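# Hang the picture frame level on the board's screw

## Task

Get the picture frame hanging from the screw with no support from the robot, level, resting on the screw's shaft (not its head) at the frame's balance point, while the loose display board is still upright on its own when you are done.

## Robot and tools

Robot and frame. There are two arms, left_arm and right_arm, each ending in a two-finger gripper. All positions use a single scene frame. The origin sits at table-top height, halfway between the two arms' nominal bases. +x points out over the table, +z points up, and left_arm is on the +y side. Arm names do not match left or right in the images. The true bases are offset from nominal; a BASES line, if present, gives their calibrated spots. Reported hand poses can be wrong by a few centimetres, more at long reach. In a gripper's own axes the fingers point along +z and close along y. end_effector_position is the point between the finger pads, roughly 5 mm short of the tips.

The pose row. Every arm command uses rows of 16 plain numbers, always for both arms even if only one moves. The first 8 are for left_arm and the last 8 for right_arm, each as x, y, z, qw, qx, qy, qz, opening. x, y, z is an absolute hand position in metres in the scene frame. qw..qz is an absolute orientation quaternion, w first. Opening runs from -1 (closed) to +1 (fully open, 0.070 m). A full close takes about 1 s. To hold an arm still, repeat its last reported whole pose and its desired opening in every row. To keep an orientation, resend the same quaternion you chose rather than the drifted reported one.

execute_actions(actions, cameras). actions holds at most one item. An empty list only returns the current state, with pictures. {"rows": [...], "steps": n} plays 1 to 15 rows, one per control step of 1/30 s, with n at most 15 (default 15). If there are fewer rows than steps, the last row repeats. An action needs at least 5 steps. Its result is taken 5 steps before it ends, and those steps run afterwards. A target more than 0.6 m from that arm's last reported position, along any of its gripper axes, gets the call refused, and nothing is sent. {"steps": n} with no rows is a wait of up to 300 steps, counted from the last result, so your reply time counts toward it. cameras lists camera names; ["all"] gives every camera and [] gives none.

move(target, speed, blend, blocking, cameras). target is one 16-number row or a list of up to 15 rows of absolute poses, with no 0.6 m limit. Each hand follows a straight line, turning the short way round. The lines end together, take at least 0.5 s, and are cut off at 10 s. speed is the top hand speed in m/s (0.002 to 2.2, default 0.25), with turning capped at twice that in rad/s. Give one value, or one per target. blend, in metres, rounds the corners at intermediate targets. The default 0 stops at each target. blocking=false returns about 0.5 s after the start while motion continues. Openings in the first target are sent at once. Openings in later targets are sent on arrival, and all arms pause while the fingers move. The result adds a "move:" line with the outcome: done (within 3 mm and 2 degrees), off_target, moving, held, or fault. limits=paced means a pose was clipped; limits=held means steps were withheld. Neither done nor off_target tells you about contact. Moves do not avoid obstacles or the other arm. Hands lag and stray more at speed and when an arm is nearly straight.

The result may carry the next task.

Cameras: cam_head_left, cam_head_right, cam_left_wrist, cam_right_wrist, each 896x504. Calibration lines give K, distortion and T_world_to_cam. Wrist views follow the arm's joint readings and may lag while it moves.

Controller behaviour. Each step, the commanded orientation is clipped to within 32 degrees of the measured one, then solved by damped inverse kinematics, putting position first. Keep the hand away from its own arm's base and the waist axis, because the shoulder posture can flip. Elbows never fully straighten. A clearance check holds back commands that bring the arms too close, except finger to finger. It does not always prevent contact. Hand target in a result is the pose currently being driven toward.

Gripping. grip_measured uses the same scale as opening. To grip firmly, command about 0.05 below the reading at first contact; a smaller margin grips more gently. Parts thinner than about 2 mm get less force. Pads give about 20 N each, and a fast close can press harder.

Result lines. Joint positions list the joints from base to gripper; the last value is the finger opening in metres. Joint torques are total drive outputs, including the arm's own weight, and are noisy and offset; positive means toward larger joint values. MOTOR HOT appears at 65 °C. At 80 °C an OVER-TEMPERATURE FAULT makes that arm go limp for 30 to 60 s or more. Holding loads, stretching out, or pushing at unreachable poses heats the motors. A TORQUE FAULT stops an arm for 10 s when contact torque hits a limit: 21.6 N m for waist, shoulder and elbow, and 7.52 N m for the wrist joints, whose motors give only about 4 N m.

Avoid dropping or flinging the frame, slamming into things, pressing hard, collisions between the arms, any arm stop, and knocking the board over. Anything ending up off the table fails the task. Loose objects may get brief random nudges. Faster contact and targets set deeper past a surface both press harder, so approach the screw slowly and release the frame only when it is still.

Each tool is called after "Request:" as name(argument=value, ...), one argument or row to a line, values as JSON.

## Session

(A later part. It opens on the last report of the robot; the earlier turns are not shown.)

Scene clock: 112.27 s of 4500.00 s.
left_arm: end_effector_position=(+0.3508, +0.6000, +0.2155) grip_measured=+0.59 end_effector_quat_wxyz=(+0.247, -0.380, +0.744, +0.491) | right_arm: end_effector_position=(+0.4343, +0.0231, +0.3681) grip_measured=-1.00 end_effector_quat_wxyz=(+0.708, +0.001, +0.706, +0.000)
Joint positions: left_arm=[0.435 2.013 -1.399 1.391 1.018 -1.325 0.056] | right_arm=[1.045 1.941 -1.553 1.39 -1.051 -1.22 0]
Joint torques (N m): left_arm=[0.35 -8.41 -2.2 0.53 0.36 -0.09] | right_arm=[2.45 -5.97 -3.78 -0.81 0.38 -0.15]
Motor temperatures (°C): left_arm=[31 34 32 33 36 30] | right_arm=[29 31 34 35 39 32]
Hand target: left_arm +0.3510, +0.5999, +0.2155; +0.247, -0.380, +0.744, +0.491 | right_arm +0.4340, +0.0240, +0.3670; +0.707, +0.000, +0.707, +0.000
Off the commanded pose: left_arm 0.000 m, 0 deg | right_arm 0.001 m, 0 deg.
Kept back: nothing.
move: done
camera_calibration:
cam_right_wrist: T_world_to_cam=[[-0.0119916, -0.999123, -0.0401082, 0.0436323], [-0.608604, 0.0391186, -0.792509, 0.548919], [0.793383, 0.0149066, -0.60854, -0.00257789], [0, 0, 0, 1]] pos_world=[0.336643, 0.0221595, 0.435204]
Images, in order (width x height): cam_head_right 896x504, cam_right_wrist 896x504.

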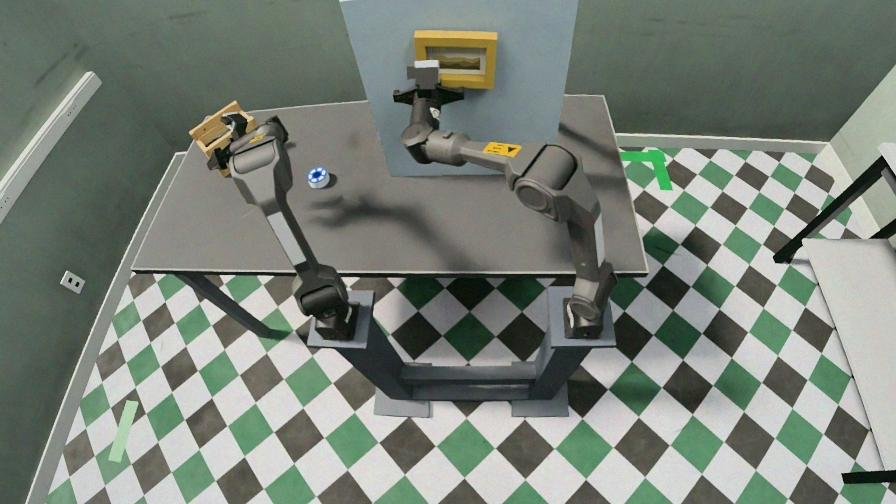

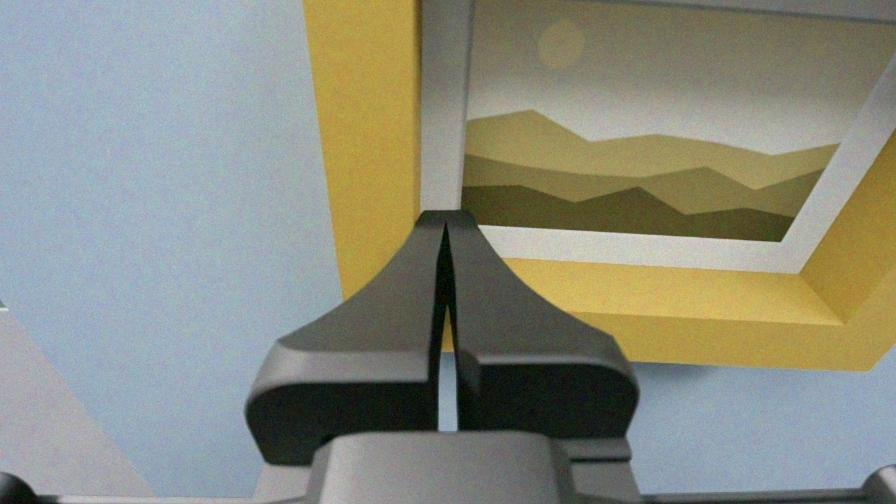

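Request:
move(
  target=[0.3510, 0.5999, 0.2155, 0.247, -0.380, 0.744, 0.491, 0.59, 0.434, 0.029, 0.367, 0.7071, 0, 0.7071, 0, -1],
  speed=0.02,
  cameras=["cam_right_wrist","cam_head_right"],
)

Request:
zoom_image(
  camera="cam_head_right",
  region=[405, 20, 505, 100],
)

Request:
move(
  target=[0.3510, 0.5999, 0.2155, 0.247, -0.380, 0.744, 0.491, 0.59, 0.434, -0.002, 0.367, 0.7071, 0, 0.7071, 0, -1],
  speed=0.01,
  cameras=["cam_right_wrist","cam_head_right"],
)

Request:
zoom_image(
  camera="cam_head_right",
  region=[405, 20, 505, 100],
)

Scene clock: 113.33 s of 4500.00 s.
left_arm: end_effector_position=(+0.3508, +0.6000, +0.2155) grip_measured=+0.59 end_effector_quat_wxyz=(+0.247, -0.380, +0.744, +0.491) | right_arm: end_effector_position=(+0.4345, +0.0266, +0.3692) grip_measured=-1.00 end_effector_quat_wxyz=(+0.709, +0.004, +0.706, -0.001)
Joint positions: left_arm=[0.435 2.013 -1.399 1.391 1.018 -1.325 0.056] | right_arm=[1.051 1.955 -1.578 1.398 -1.06 -1.231 0]
Joint torques (N m): left_arm=[0.47 -8.22 -2.26 0.53 0.37 -0.09] | right_arm=[9.06 0.33 -2.47 -0.69 2.97 -0.41]
Motor temperatures (°C): left_arm=[31 34 32 33 36 30] | right_arm=[29 31 34 35 39 32]
Hand target: left_arm +0.3510, +0.5999, +0.2155; +0.247, -0.380, +0.744, +0.491 | right_arm +0.4340, +0.0290, +0.3670; +0.707, +0.000, +0.707, +0.000
Off the commanded pose: left_arm 0.000 m, 0 deg | right_arm 0.003 m, 0 deg.
Kept back: nothing.
move: done
camera_calibration:
cam_right_wrist: T_world_to_cam=[[-0.0165834, -0.998976, -0.042102, 0.0499721], [-0.606766, 0.0435227, -0.793688, 0.549266], [0.794707, 0.0123841, -0.606867, -0.00319944], [0, 0, 0, 1]] pos_world=[0.336648, 0.026055, 0.436108]
Images, in order (width x height): cam_head_right 896x504, cam_right_wrist 896x504.

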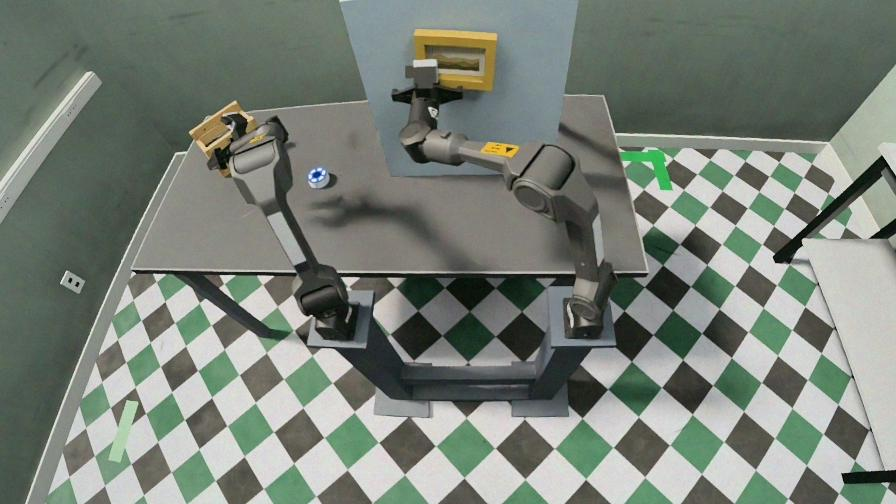

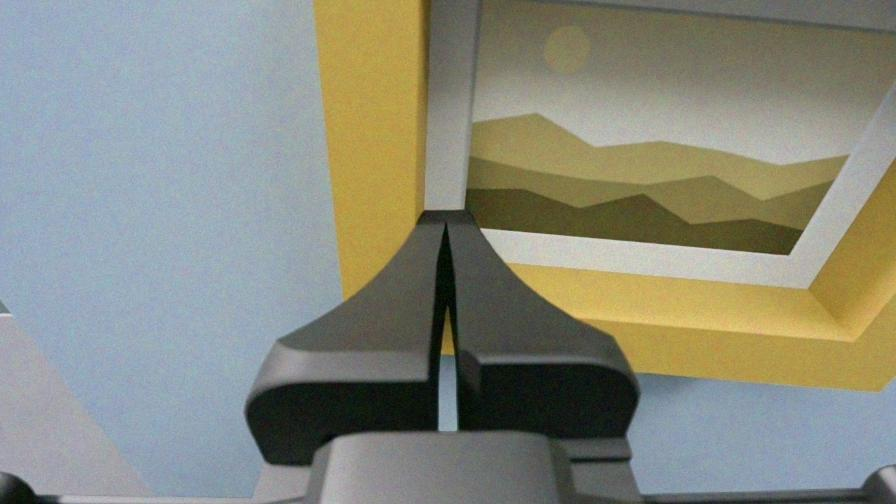

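Scaled by 5.040 from the camera's 896x504 image, which has a finer 1280x720 frame.

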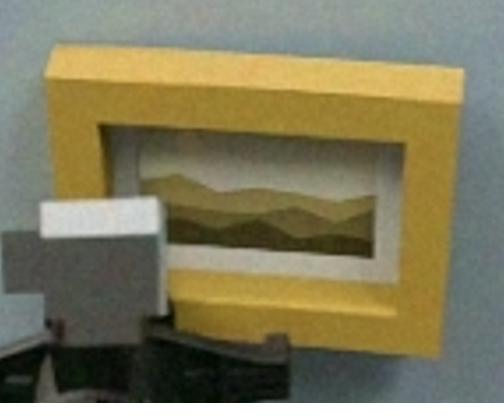

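Scene clock: 116.67 s of 4500.00 s.
left_arm: end_effector_position=(+0.3508, +0.6000, +0.2155) grip_measured=+0.59 end_effector_quat_wxyz=(+0.247, -0.380, +0.744, +0.491) | right_arm: end_effector_position=(+0.4341, -0.0021, +0.3667) grip_measured=-1.00 end_effector_quat_wxyz=(+0.707, +0.000, +0.707, -0.001)
Joint positions: left_arm=[0.435 2.013 -1.399 1.391 1.018 -1.325 0.056] | right_arm=[1.009 1.866 -1.435 1.351 -1.024 -1.167 0]
Joint torques (N m): left_arm=[0.43 -8.33 -2.31 0.55 0.37 -0.09] | right_arm=[-0.17 -8.57 -3.68 -1.06 -0.23 0.19]
Motor temperatures (°C): left_arm=[31 34 32 33 36 30] | right_arm=[29 31 34 35 39 32]
Hand target: left_arm +0.3510, +0.5999, +0.2155; +0.247, -0.380, +0.744, +0.491 | right_arm +0.4340, -0.0020, +0.3670; +0.707, +0.000, +0.707, +0.000
Off the commanded pose: left_arm 0.000 m, 0 deg | right_arm 0.000 m, 0 deg.
Kept back: nothing.
move: done
camera_calibration:
cam_right_wrist: T_world_to_cam=[[-0.0104492, -0.999244, -0.0374393, 0.0168234], [-0.610306, 0.0360319, -0.791346, 0.548942], [0.792097, 0.0145805, -0.610222, -0.00169108], [0, 0, 0, 1]] pos_world=[0.336538, -0.00294405, 0.434]
Images, in order (width x height): cam_head_right 896x504, cam_right_wrist 896x504.

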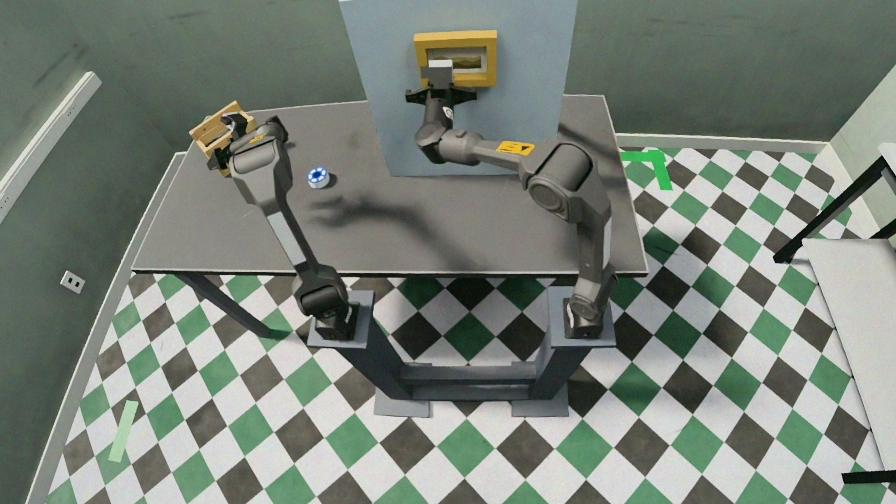

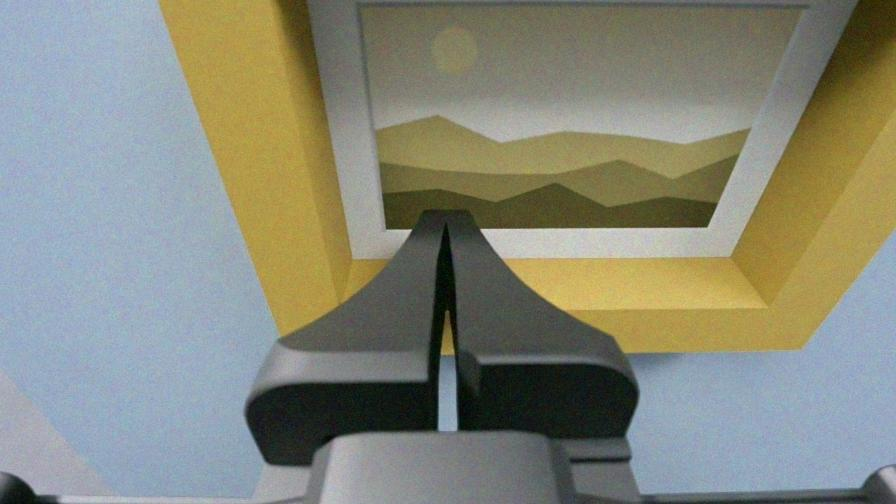

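Scaled by 5.040 from the camera's 896x504 image, which has a finer 1280x720 frame.

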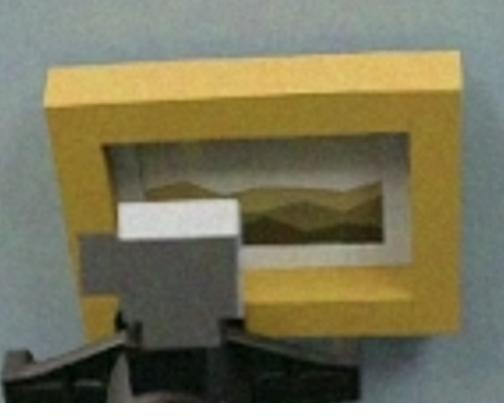

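Request:
move(
  target=[0.3510, 0.5999, 0.2155, 0.247, -0.380, 0.744, 0.491, 0.59, 0.434, -0.07, 0.367, 0.7071, 0, 0.7071, 0, -1],
  speed=0.08,
  cameras=["cam_right_wrist"],
)

Request:
move(
  target=[0.3510, 0.5999, 0.2155, 0.247, -0.380, 0.744, 0.491, 0.59, 0.434, -0.082, 0.367, 0.7071, 0, 0.7071, 0, -1],
  speed=0.02,
  cameras=["cam_right_wrist"],
)

Scene clock: 118.23 s of 4500.00 s.
left_arm: end_effector_position=(+0.3508, +0.6000, +0.2155) grip_measured=+0.59 end_effector_quat_wxyz=(+0.247, -0.380, +0.744, +0.491) | right_arm: end_effector_position=(+0.4340, -0.0707, +0.3671) grip_measured=-1.00 end_effector_quat_wxyz=(+0.707, +0.000, +0.707, +0.000)
Joint positions: left_arm=[0.435 2.013 -1.399 1.391 1.018 -1.325 0.056] | right_arm=[0.886 1.681 -1.179 1.238 -0.933 -1.045 0]
Joint torques (N m): left_arm=[0.46 -8.13 -2.37 0.51 0.36 -0.1] | right_arm=[0.71 -5.68 -4.57 -0.79 -0.38 -0.07]
Motor temperatures (°C): left_arm=[31 34 32 33 36 30] | right_arm=[29 31 34 35 39 32]
Hand target: left_arm +0.3510, +0.5999, +0.2155; +0.247, -0.380, +0.744, +0.491 | right_arm +0.4340, -0.0700, +0.3670; +0.707, +0.000, +0.707, +0.000
Off the commanded pose: left_arm 0.000 m, 0 deg | right_arm 0.001 m, 0 deg.
Kept back: nothing.
move: done
camera_calibration:
cam_right_wrist: T_world_to_cam=[[-0.0107538, -0.999184, -0.0389315, -0.0510564], [-0.610013, 0.037405, -0.791508, 0.551664], [0.792319, 0.015237, -0.609917, -0.000587363], [0, 0, 0, 1]] pos_world=[0.336439, -0.0716408, 0.434301]
Images, in order (width x height): cam_right_wrist 896x504.

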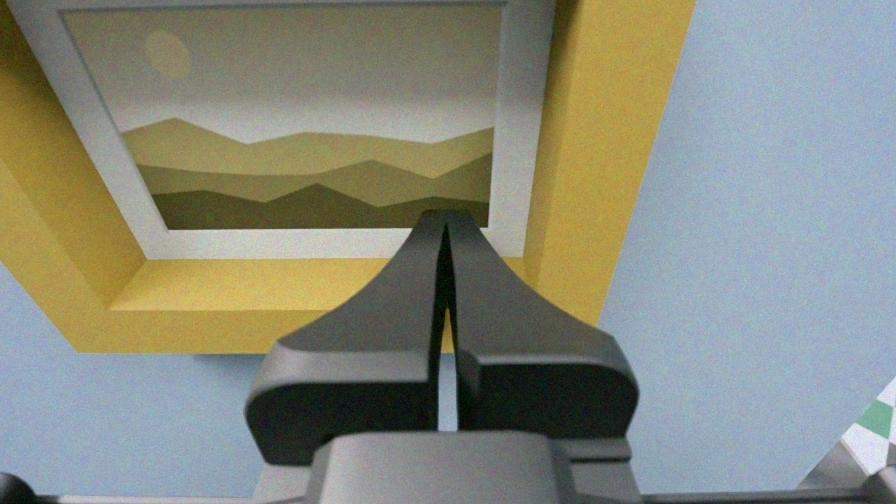

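Scene clock: 119.07 s of 4500.00 s.
left_arm: end_effector_position=(+0.3508, +0.6000, +0.2155) grip_measured=+0.59 end_effector_quat_wxyz=(+0.247, -0.380, +0.744, +0.491) | right_arm: end_effector_position=(+0.4340, -0.0820, +0.3669) grip_measured=-1.00 end_effector_quat_wxyz=(+0.707, +0.000, +0.707, +0.000)
Joint positions: left_arm=[0.435 2.013 -1.399 1.391 1.018 -1.325 0.056] | right_arm=[0.861 1.652 -1.141 1.216 -0.914 -1.026 0]
Joint torques (N m): left_arm=[0.42 -8.42 -2.2 0.54 0.39 -0.11] | right_arm=[0.23 -6.74 -3.79 -0.88 -0.38 0.16]
Motor temperatures (°C): left_arm=[31 34 32 33 36 30] | right_arm=[29 31 34 35 39 32]
Hand target: left_arm +0.3510, +0.5999, +0.2155; +0.247, -0.380, +0.744, +0.491 | right_arm +0.4340, -0.0820, +0.3670; +0.707, +0.000, +0.707, +0.000
Off the commanded pose: left_arm 0.000 m, 0 deg | right_arm 0.000 m, 0 deg.
Kept back: nothing.
move: done
camera_calibration:
cam_right_wrist: T_world_to_cam=[[-0.00964346, -0.999217, -0.0383765, -0.0629723], [-0.610336, 0.0362819, -0.791311, 0.551797], [0.792084, 0.0157916, -0.610208, -0.00020649], [0, 0, 0, 1]] pos_world=[0.336338, -0.08294, 0.4341]
Images, in order (width x height): cam_right_wrist 896x504.

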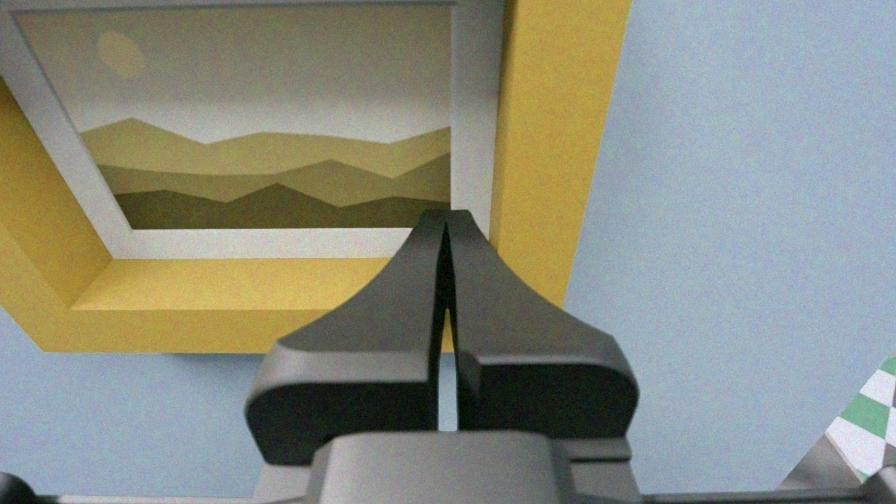

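Request:
move(
  target=[0.3510, 0.5999, 0.2155, 0.247, -0.380, 0.744, 0.491, 0.59, 0.434, -0.093, 0.367, 0.7071, 0, 0.7071, 0, -1],
  speed=0.02,
  cameras=["cam_right_wrist"],
)

Request:
move(
  target=[0.3510, 0.5999, 0.2155, 0.247, -0.380, 0.744, 0.491, 0.59, 0.434, -0.096, 0.367, 0.7071, 0, 0.7071, 0, -1],
  speed=0.02,
  cameras=["cam_right_wrist","cam_head_right"],
)

Request:
zoom_image(
  camera="cam_head_right",
  region=[405, 20, 505, 100],
)

Request:
move(
  target=[0.3510, 0.5999, 0.2155, 0.247, -0.380, 0.744, 0.491, 0.59, 0.434, -0.070, 0.367, 0.7071, 0, 0.7071, 0, -1],
  speed=0.01,
  cameras=["cam_right_wrist","cam_head_right"],
)

Request:
zoom_image(
  camera="cam_head_right",
  region=[405, 20, 505, 100],
)

Scene clock: 120.37 s of 4500.00 s.
left_arm: end_effector_position=(+0.3508, +0.6000, +0.2155) grip_measured=+0.59 end_effector_quat_wxyz=(+0.247, -0.380, +0.744, +0.491) | right_arm: end_effector_position=(+0.4339, -0.0925, +0.3674) grip_measured=-1.00 end_effector_quat_wxyz=(+0.708, -0.001, +0.707, +0.000)
Joint positions: left_arm=[0.435 2.013 -1.399 1.391 1.018 -1.325 0.056] | right_arm=[0.836 1.625 -1.109 1.193 -0.894 -1.008 0]
Joint torques (N m): left_arm=[0.49 -8.27 -2.2 0.52 0.38 -0.09] | right_arm=[-1.14 -6.14 -3.17 -0.28 -0.6 0.24]
Motor temperatures (°C): left_arm=[31 34 32 33 36 30] | right_arm=[29 31 34 35 39 32]
Hand target: left_arm +0.3510, +0.5999, +0.2155; +0.247, -0.380, +0.744, +0.491 | right_arm +0.4340, -0.0930, +0.3670; +0.707, +0.000, +0.707, +0.000
Off the commanded pose: left_arm 0.000 m, 0 deg | right_arm 0.001 m, 0 deg.
Kept back: nothing.
move: done
camera_calibration:
cam_right_wrist: T_world_to_cam=[[-0.008061, -0.99924, -0.0381242, -0.0742909], [-0.609356, 0.0351376, -0.792118, 0.552359], [0.792856, 0.016846, -0.609176, -0.000324637], [0, 0, 0, 1]] pos_world=[0.336241, -0.0936375, 0.434503]
Images, in order (width x height): cam_right_wrist 896x504.

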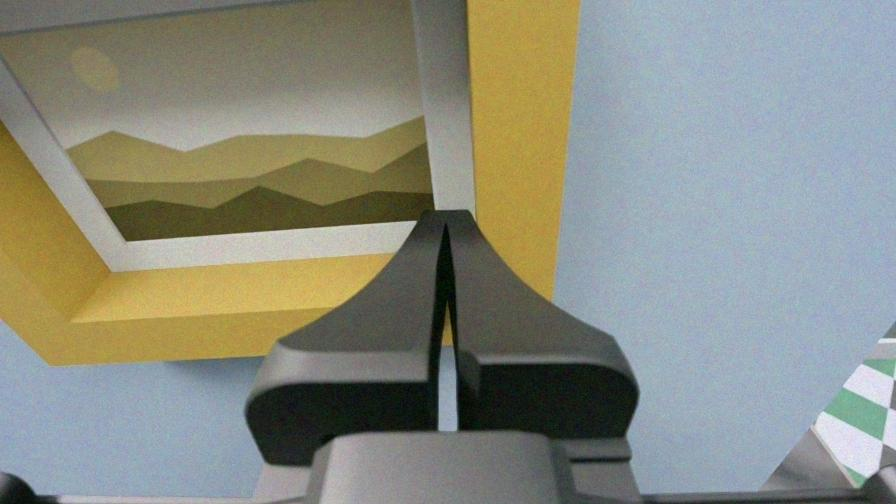

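Scene clock: 121.07 s of 4500.00 s.
left_arm: end_effector_position=(+0.3508, +0.6000, +0.2155) grip_measured=+0.59 end_effector_quat_wxyz=(+0.247, -0.380, +0.744, +0.491) | right_arm: end_effector_position=(+0.4337, -0.0949, +0.3685) grip_measured=-1.00 end_effector_quat_wxyz=(+0.709, -0.002, +0.706, +0.001)
Joint positions: left_arm=[0.435 2.013 -1.399 1.391 1.018 -1.325 0.056] | right_arm=[0.83 1.617 -1.101 1.185 -0.889 -1.004 0]
Joint torques (N m): left_arm=[0.26 -8.45 -2.28 0.49 0.41 -0.09] | right_arm=[-4.57 -4.95 -0.71 1.75 -0.95 0.54]
Motor temperatures (°C): left_arm=[31 34 32 33 36 30] | right_arm=[29 31 34 35 39 32]
Hand target: left_arm +0.3510, +0.5999, +0.2155; +0.247, -0.380, +0.744, +0.491 | right_arm +0.4340, -0.0960, +0.3670; +0.707, +0.000, +0.707, +0.000
Off the commanded pose: left_arm 0.000 m, 0 deg | right_arm 0.002 m, 0 deg.
Kept back: nothing.
move: done
camera_calibration:
cam_right_wrist: T_world_to_cam=[[-0.00631887, -0.999287, -0.0372158, -0.0777418], [-0.607072, 0.0334071, -0.793944, 0.552787], [0.794622, 0.0175758, -0.60685, -0.000955285], [0, 0, 0, 1]] pos_world=[0.335849, -0.0961366, 0.435409]
Images, in order (width x height): cam_head_right 896x504, cam_right_wrist 896x504.

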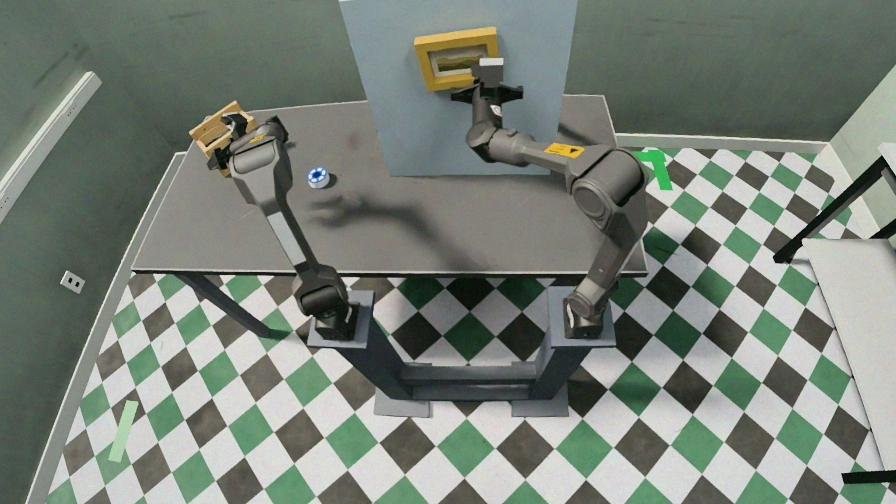

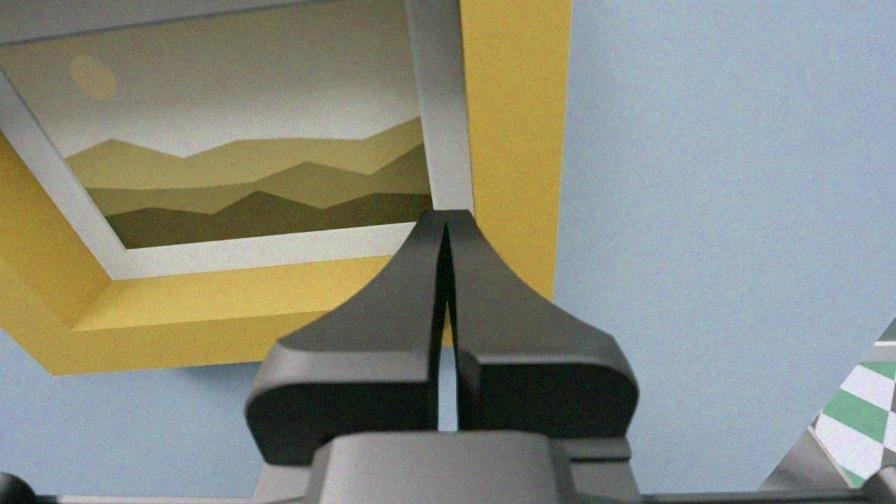

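Scaled by 5.040 from the camera's 896x504 image, which has a finer 1280x720 frame.

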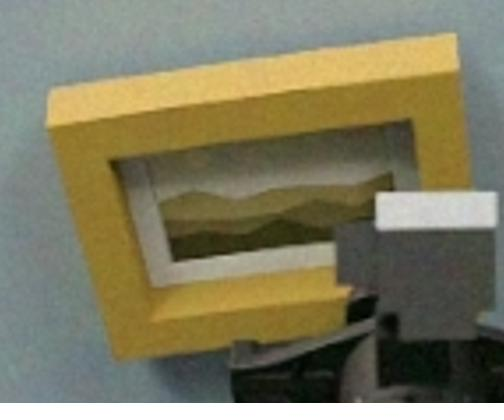

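Scene clock: 123.90 s of 4500.00 s.
left_arm: end_effector_position=(+0.3508, +0.6000, +0.2155) grip_measured=+0.59 end_effector_quat_wxyz=(+0.247, -0.380, +0.744, +0.491) | right_arm: end_effector_position=(+0.4339, -0.0698, +0.3667) grip_measured=-1.00 end_effector_quat_wxyz=(+0.707, +0.000, +0.707, +0.000)
Joint positions: left_arm=[0.435 2.013 -1.399 1.391 1.018 -1.325 0.056] | right_arm=[0.887 1.682 -1.18 1.239 -0.933 -1.045 0]
Joint torques (N m): left_arm=[0.58 -8.34 -2.15 0.53 0.38 -0.12] | right_arm=[0.38 -5.9 -4.41 -0.83 -0.51 -0.07]
Motor temperatures (°C): left_arm=[31 34 32 33 36 30] | right_arm=[29 31 34 35 39 32]
Hand target: left_arm +0.3510, +0.5999, +0.2155; +0.247, -0.380, +0.744, +0.491 | right_arm +0.4340, -0.0700, +0.3670; +0.707, +0.000, +0.707, +0.000
Off the commanded pose: left_arm 0.000 m, 0 deg | right_arm 0.000 m, 0 deg.
Kept back: nothing.
move: done
camera_calibration:
cam_right_wrist: T_world_to_cam=[[-0.00936029, -0.999216, -0.0384635, -0.0509413], [-0.610742, 0.0361698, -0.791003, 0.551333], [0.791774, 0.0160873, -0.610602, -0.000241313], [0, 0, 0, 1]] pos_world=[0.336437, -0.0708391, 0.433999]
Images, in order (width x height): cam_head_right 896x504, cam_right_wrist 896x504.

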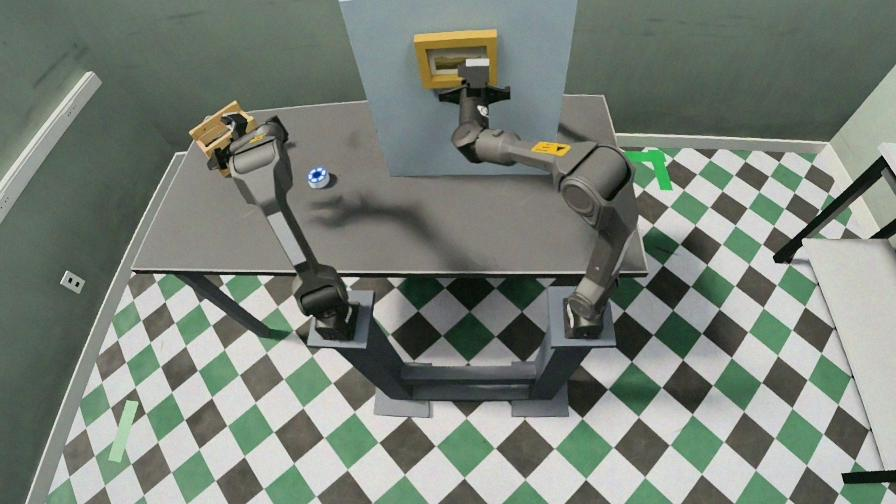

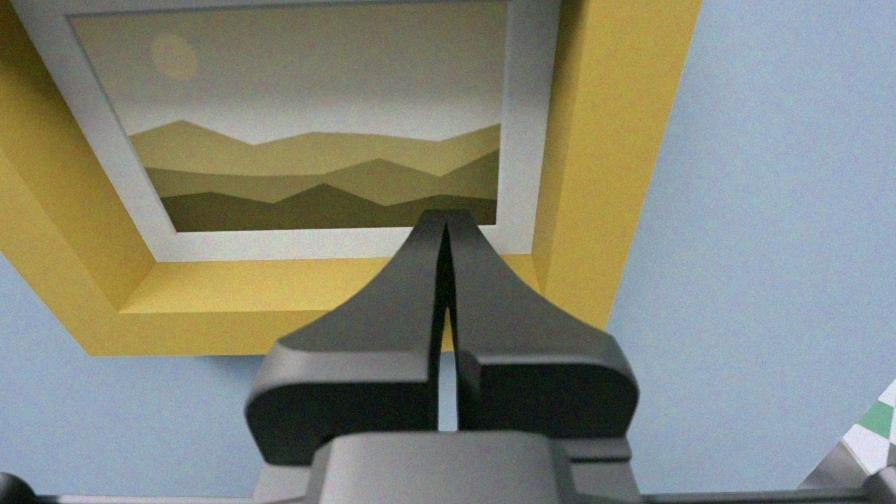

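Scaled by 5.040 from the camera's 896x504 image, which has a finer 1280x720 frame.

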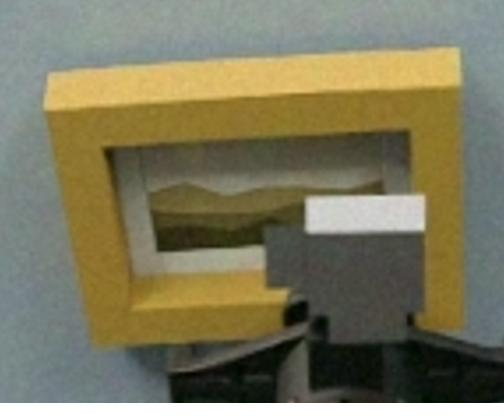

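Request:
move(
  target=[
    [0.3510, 0.5999, 0.2155, 0.247, -0.380, 0.744, 0.491, 0.59, 0.434, -0.045, 0.367, 0.7071, 0, 0.7071, 0, -1],
    [0.3510, 0.5999, 0.2155, 0.247, -0.380, 0.744, 0.491, 0.59, 0.335, -0.06, 0.375, 0.7071, 0, 0.7071, 0, -1],
    [0.3510, 0.5999, 0.2155, 0.247, -0.380, 0.744, 0.491, 0.59, 0.34, -0.20, 0.44, 0.5, 0.1, 0.8, 0.3, -1],
    [0.3510, 0.5999, 0.2155, 0.247, -0.380, 0.744, 0.491, 0.59, 0.395, -0.19, 0.51, 0.305, 0.148, 0.836, 0.431, -1],
    [0.3510, 0.5999, 0.2155, 0.247, -0.380, 0.744, 0.491, 0.59, 0.435, -0.145, 0.515, 0.325, 0.153, 0.823, 0.439, 0.9],
  ],
  speed=0.2,
)

Request:
zoom_image(
  camera="cam_right_wrist",
  region=[370, 215, 490, 285],
)

Request:
zoom_image(
  camera="cam_head_right",
  region=[405, 20, 505, 100],
)

Scene clock: 130.63 s of 4500.00 s.
left_arm: end_effector_position=(+0.3508, +0.6000, +0.2155) grip_measured=+0.59 end_effector_quat_wxyz=(+0.247, -0.380, +0.744, +0.491) | right_arm: end_effector_position=(+0.4348, -0.1448, +0.5151) grip_measured=+0.90 end_effector_quat_wxyz=(+0.325, +0.153, +0.824, +0.439)
Joint positions: left_arm=[0.435 2.013 -1.399 1.391 1.018 -1.325 0.056] | right_arm=[0.1 1.721 -2.233 0.66 1.199 0.53 0.067]
Joint torques (N m): left_arm=[0.39 -8.49 -2.07 0.53 0.39 -0.08] | right_arm=[-0.45 -6.43 -3.03 0.53 -0.74 -0.07]
Motor temperatures (°C): left_arm=[31 34 32 33 36 30] | right_arm=[29 31 34 35 39 32]
Hand target: left_arm +0.3510, +0.5999, +0.2155; +0.247, -0.380, +0.744, +0.491 | right_arm +0.4350, -0.1450, +0.5150; +0.325, +0.153, +0.823, +0.439
Off the commanded pose: left_arm 0.000 m, 0 deg | right_arm 0.000 m, 0 deg.
Kept back: nothing.
move: done
camera_calibration:
cam_left_wrist: T_world_to_cam=[[0.800807, -0.211152, -0.560466, -0.0299635], [-0.482053, -0.782585, -0.393935, 0.724233], [-0.355432, 0.585641, -0.728487, 0.0519632], [0, 0, 0, 1]] pos_world=[0.391583, 0.530015, 0.306362]
cam_right_wrist: T_world_to_cam=[[-0.00127625, -0.55271, -0.833372, 0.350425], [-0.997018, 0.0650048, -0.0415857, 0.458093], [0.077158, 0.830834, -0.551145, 0.489047], [0, 0, 0, 1]] pos_world=[0.419441, -0.242412, 0.58062]

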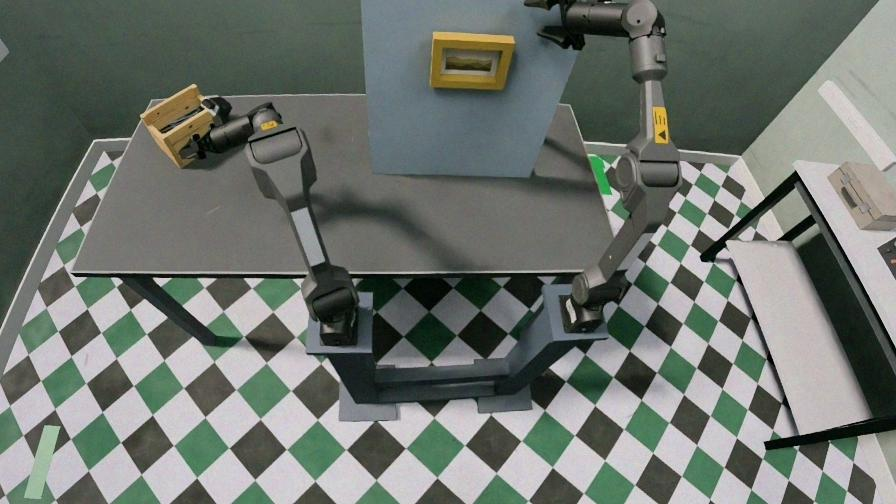

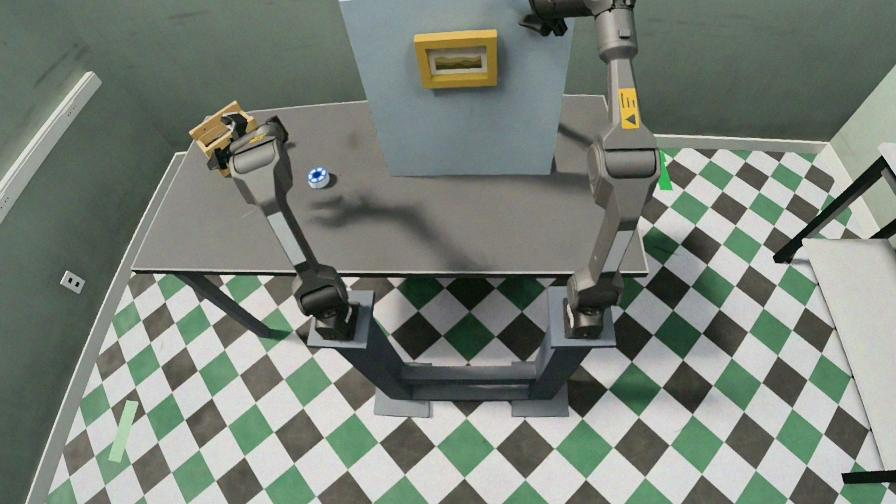

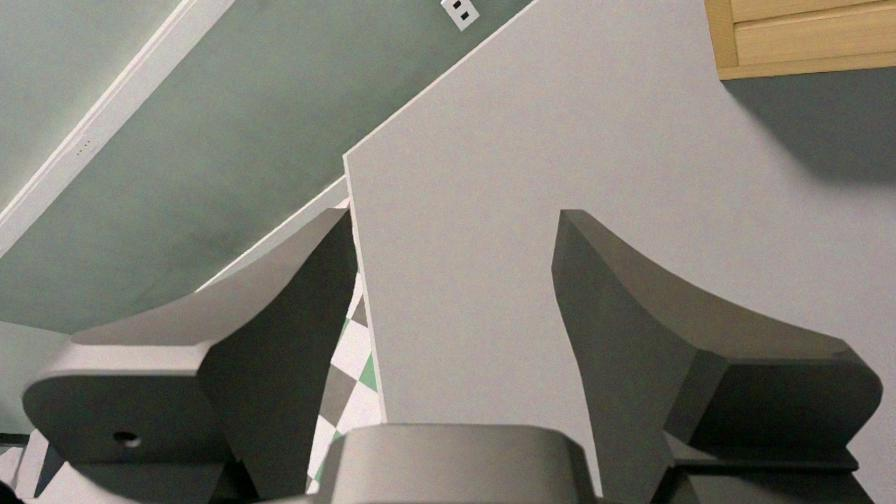

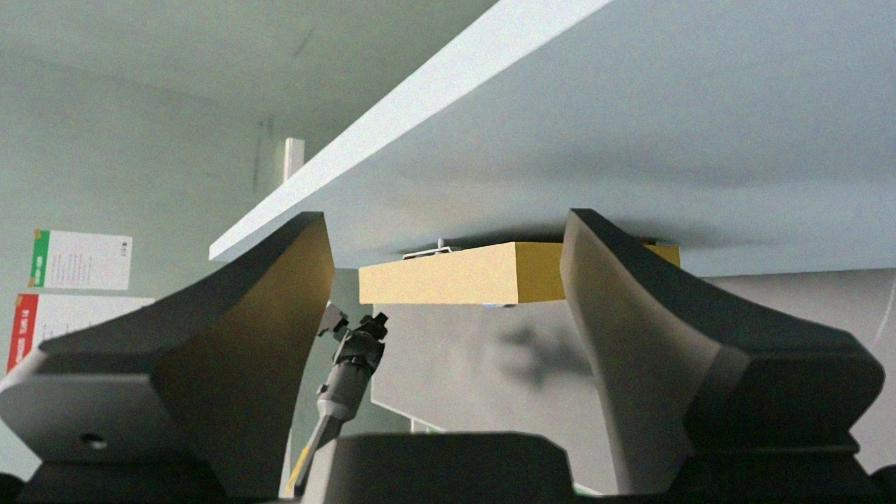

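Scaled by 4.200 from the camera's 896x504 image, which has a finer 1280x720 frame.

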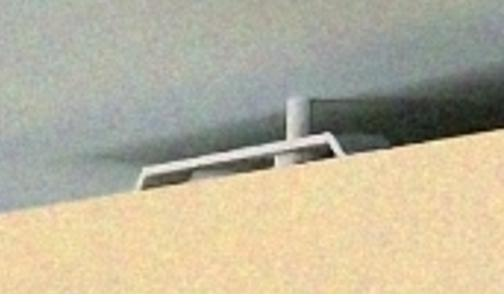

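Scaled by 5.040 from the camera's 896x504 image, which has a finer 1280x720 frame.

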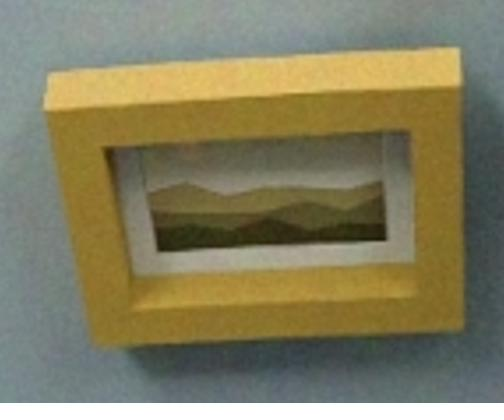

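Request:
move(
  target=[
    [0.3510, 0.5999, 0.2155, 0.247, -0.380, 0.744, 0.491, 0.59, 0.40, -0.12, 0.60, 0.5, -0.05, 0.80, 0.25, 0.9],
    [0.3510, 0.5999, 0.2155, 0.247, -0.380, 0.744, 0.491, 0.59, 0.405, -0.05, 0.545, 0.55, -0.124, 0.80, 0.177, 0.9],
  ],
  speed=0.2,
  cameras=["cam_right_wrist"],
)

Request:
zoom_image(
  camera="cam_right_wrist",
  region=[330, 250, 630, 420],
)

Scene clock: 134.60 s of 4500.00 s.
left_arm: end_effector_position=(+0.3508, +0.6000, +0.2155) grip_measured=+0.59 end_effector_quat_wxyz=(+0.247, -0.380, +0.744, +0.491) | right_arm: end_effector_position=(+0.4051, -0.0499, +0.5449) grip_measured=+0.90 end_effector_quat_wxyz=(+0.553, -0.125, +0.804, +0.178)
Joint positions: left_arm=[0.435 2.013 -1.399 1.391 1.018 -1.325 0.056] | right_arm=[0.685 1.704 -2.274 -0.221 1.006 0.342 0.066]
Joint torques (N m): left_arm=[0.34 -8.49 -2.41 0.55 0.43 -0.12] | right_arm=[-0.26 -6.69 -4.03 -0.18 -0.65 0.02]
Motor temperatures (°C): left_arm=[31 34 32 33 36 30] | right_arm=[29 31 34 35 39 32]
Hand target: left_arm +0.3510, +0.5999, +0.2155; +0.247, -0.380, +0.744, +0.491 | right_arm +0.4050, -0.0500, +0.5450; +0.553, -0.125, +0.804, +0.178
Off the commanded pose: left_arm 0.000 m, 0 deg | right_arm 0.000 m, 0 deg.
Kept back: nothing.
move: done
camera_calibration:
cam_right_wrist: T_world_to_cam=[[0.374859, -0.90921, -0.181156, -0.0978858], [-0.813144, -0.228597, -0.535295, 0.60325], [0.445284, 0.347966, -0.82501, 0.404849], [0, 0, 0, 1]] pos_world=[0.346949, -0.0919719, 0.639189]
Images, in order (width x height): cam_right_wrist 896x504.

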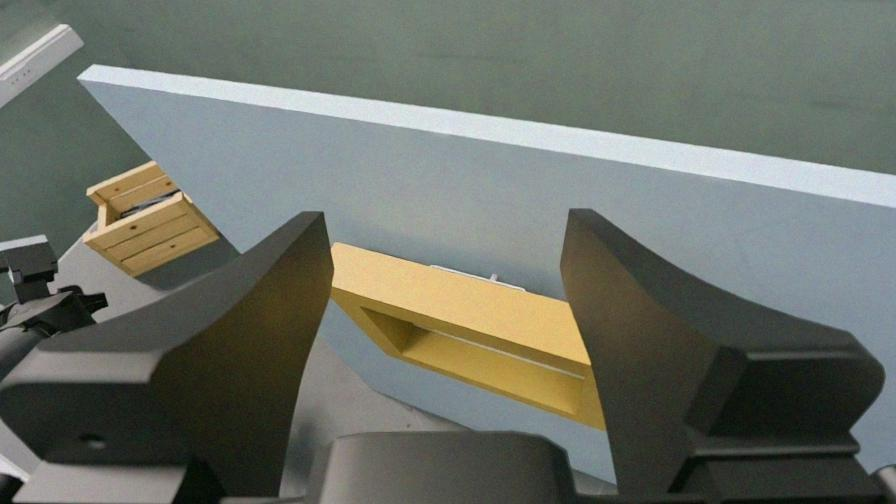

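Scaled by 1.680 from the camera's 896x504 image, which has a finer 1280x720 frame.

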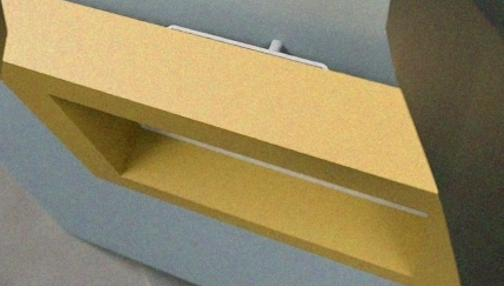

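Request:
move(
  target=[0.3510, 0.5999, 0.2155, 0.247, -0.380, 0.744, 0.491, 0.59, 0.425, -0.05, 0.535, 0.481, -0.140, 0.849, 0.166, 0.9],
  speed=0.1,
  cameras=["cam_right_wrist"],
)

Request:
zoom_image(
  camera="cam_right_wrist",
  region=[330, 150, 630, 320],
)

Scene clock: 136.03 s of 4500.00 s.
left_arm: end_effector_position=(+0.3508, +0.6000, +0.2155) grip_measured=+0.59 end_effector_quat_wxyz=(+0.247, -0.380, +0.744, +0.491) | right_arm: end_effector_position=(+0.4249, -0.0501, +0.5344) grip_measured=+0.90 end_effector_quat_wxyz=(+0.516, -0.138, +0.826, +0.180)
Joint positions: left_arm=[0.435 2.013 -1.399 1.391 1.018 -1.325 0.056] | right_arm=[0.611 1.882 -2.594 -0.084 1.216 0.236 0.067]
Joint torques (N m): left_arm=[0.53 -8.45 -2.26 0.52 0.42 -0.12] | right_arm=[0.4 -6.96 -3.74 -0.25 -0.49 0.01]
Motor temperatures (°C): left_arm=[31 34 32 33 36 30] | right_arm=[29 31 34 35 39 32]
Hand target: left_arm +0.3510, +0.5999, +0.2155; +0.247, -0.380, +0.744, +0.491 | right_arm +0.4248, -0.0501, +0.5345; +0.516, -0.137, +0.826, +0.180
Off the commanded pose: left_arm 0.000 m, 0 deg | right_arm 0.001 m, 5 deg.
joint sent to its limit (right arm) — joint 5 (wrist pitch), upper limit.
Kept back: nothing.
move: off_target (right_arm)
camera_calibration:
cam_right_wrist: T_world_to_cam=[[0.388476, -0.902294, -0.186955, -0.1097], [-0.84503, -0.267942, -0.462744, 0.586641], [0.367438, 0.337747, -0.866554, 0.442162], [0, 0, 0, 1]] pos_world=[0.375878, -0.0911348, 0.634113]
Images, in order (width x height): cam_right_wrist 896x504.

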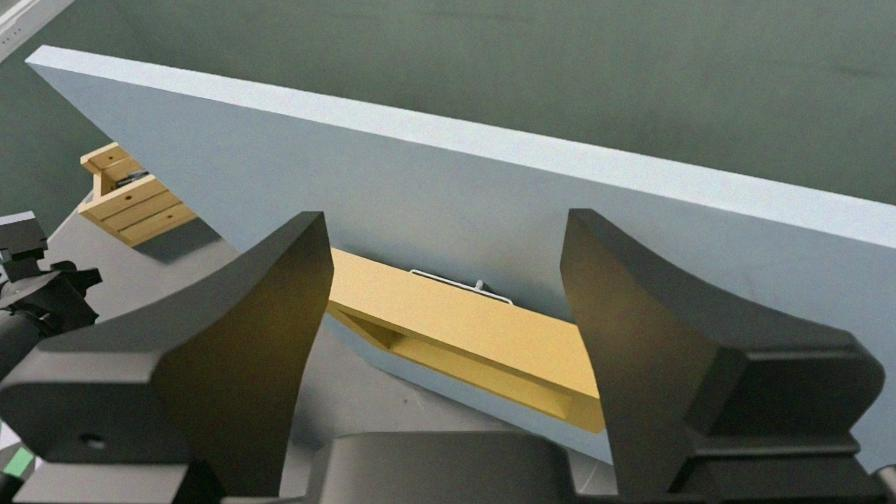

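Scaled by 1.680 from the camera's 896x504 image, which has a finer 1280x720 frame.

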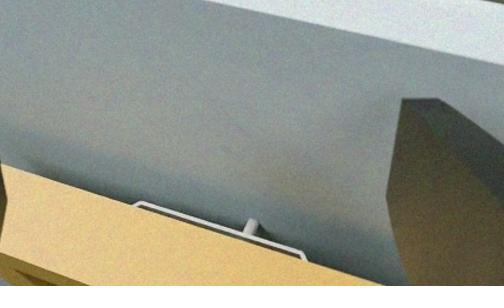

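Request:
zoom_image(
  camera="cam_right_wrist",
  region=[400, 255, 530, 325],
)

Request:
move(
  target=[0.3510, 0.5999, 0.2155, 0.247, -0.380, 0.744, 0.491, 0.59, 0.448, -0.05, 0.527, 0.516, -0.138, 0.826, 0.180, 0.9],
  speed=0.1,
  cameras=["cam_right_wrist"],
)

Request:
zoom_image(
  camera="cam_right_wrist",
  region=[400, 200, 530, 300],
)

Scaled by 3.877 from the camera's 896x504 image, which has a finer 1280x720 frame.

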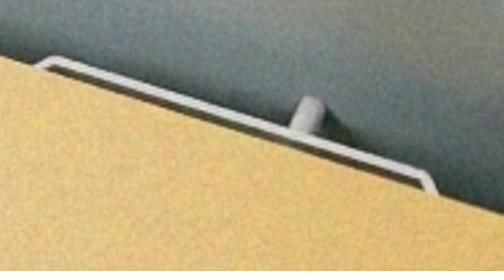

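Scene clock: 137.00 s of 4500.00 s.
left_arm: end_effector_position=(+0.3508, +0.6000, +0.2155) grip_measured=+0.59 end_effector_quat_wxyz=(+0.247, -0.380, +0.744, +0.491) | right_arm: end_effector_position=(+0.4466, -0.0492, +0.5282) grip_measured=+0.89 end_effector_quat_wxyz=(+0.520, -0.139, +0.822, +0.183)
Joint positions: left_arm=[0.435 2.013 -1.399 1.391 1.018 -1.325 0.056] | right_arm=[0.571 1.963 -2.689 -0.041 1.216 0.202 0.066]
Joint torques (N m): left_arm=[0.59 -8.61 -2.1 0.53 0.43 -0.12] | right_arm=[-6.46 1 -0.02 -1.9 -0.27 0.06]
Motor temperatures (°C): left_arm=[31 34 32 33 36 30] | right_arm=[29 31 34 35 39 32]
Hand target: left_arm +0.3510, +0.5999, +0.2155; +0.247, -0.380, +0.744, +0.491 | right_arm +0.4479, -0.0501, +0.5267; +0.519, -0.138, +0.824, +0.181
Off the commanded pose: left_arm 0.000 m, 0 deg | right_arm 0.002 m, 1 deg.
joint sent to its limit (right arm) — joint 5 (wrist pitch), upper limit.
Kept back: nothing.
move: done
camera_calibration:
cam_right_wrist: T_world_to_cam=[[0.394345, -0.899418, -0.188517, -0.120164], [-0.839085, -0.268757, -0.472975, 0.604998], [0.374737, 0.344697, -0.860672, 0.422493], [0, 0, 0, 1]] pos_world=[0.396707, -0.0911126, 0.627124]
Images, in order (width x height): cam_right_wrist 896x504.

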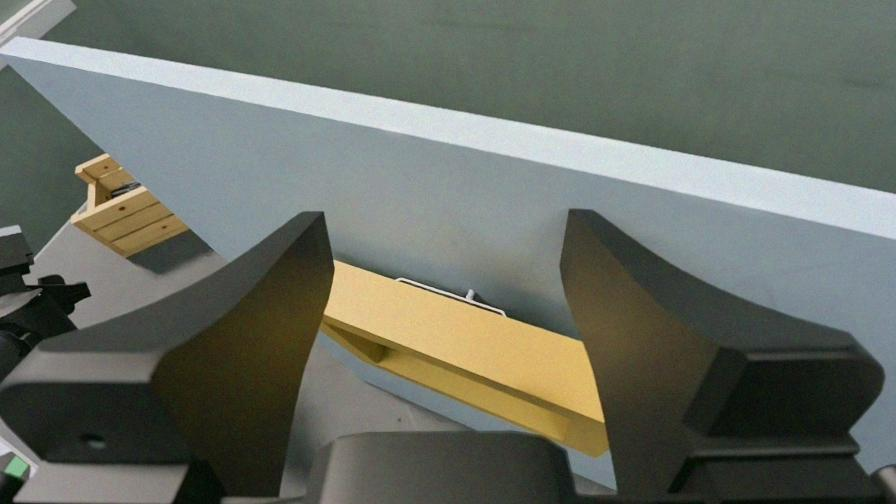

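Scaled by 3.877 from the camera's 896x504 image, which has a finer 1280x720 frame.

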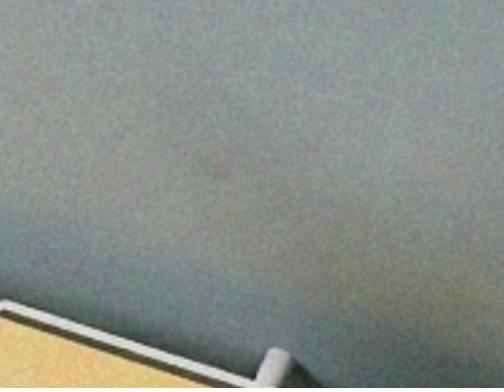

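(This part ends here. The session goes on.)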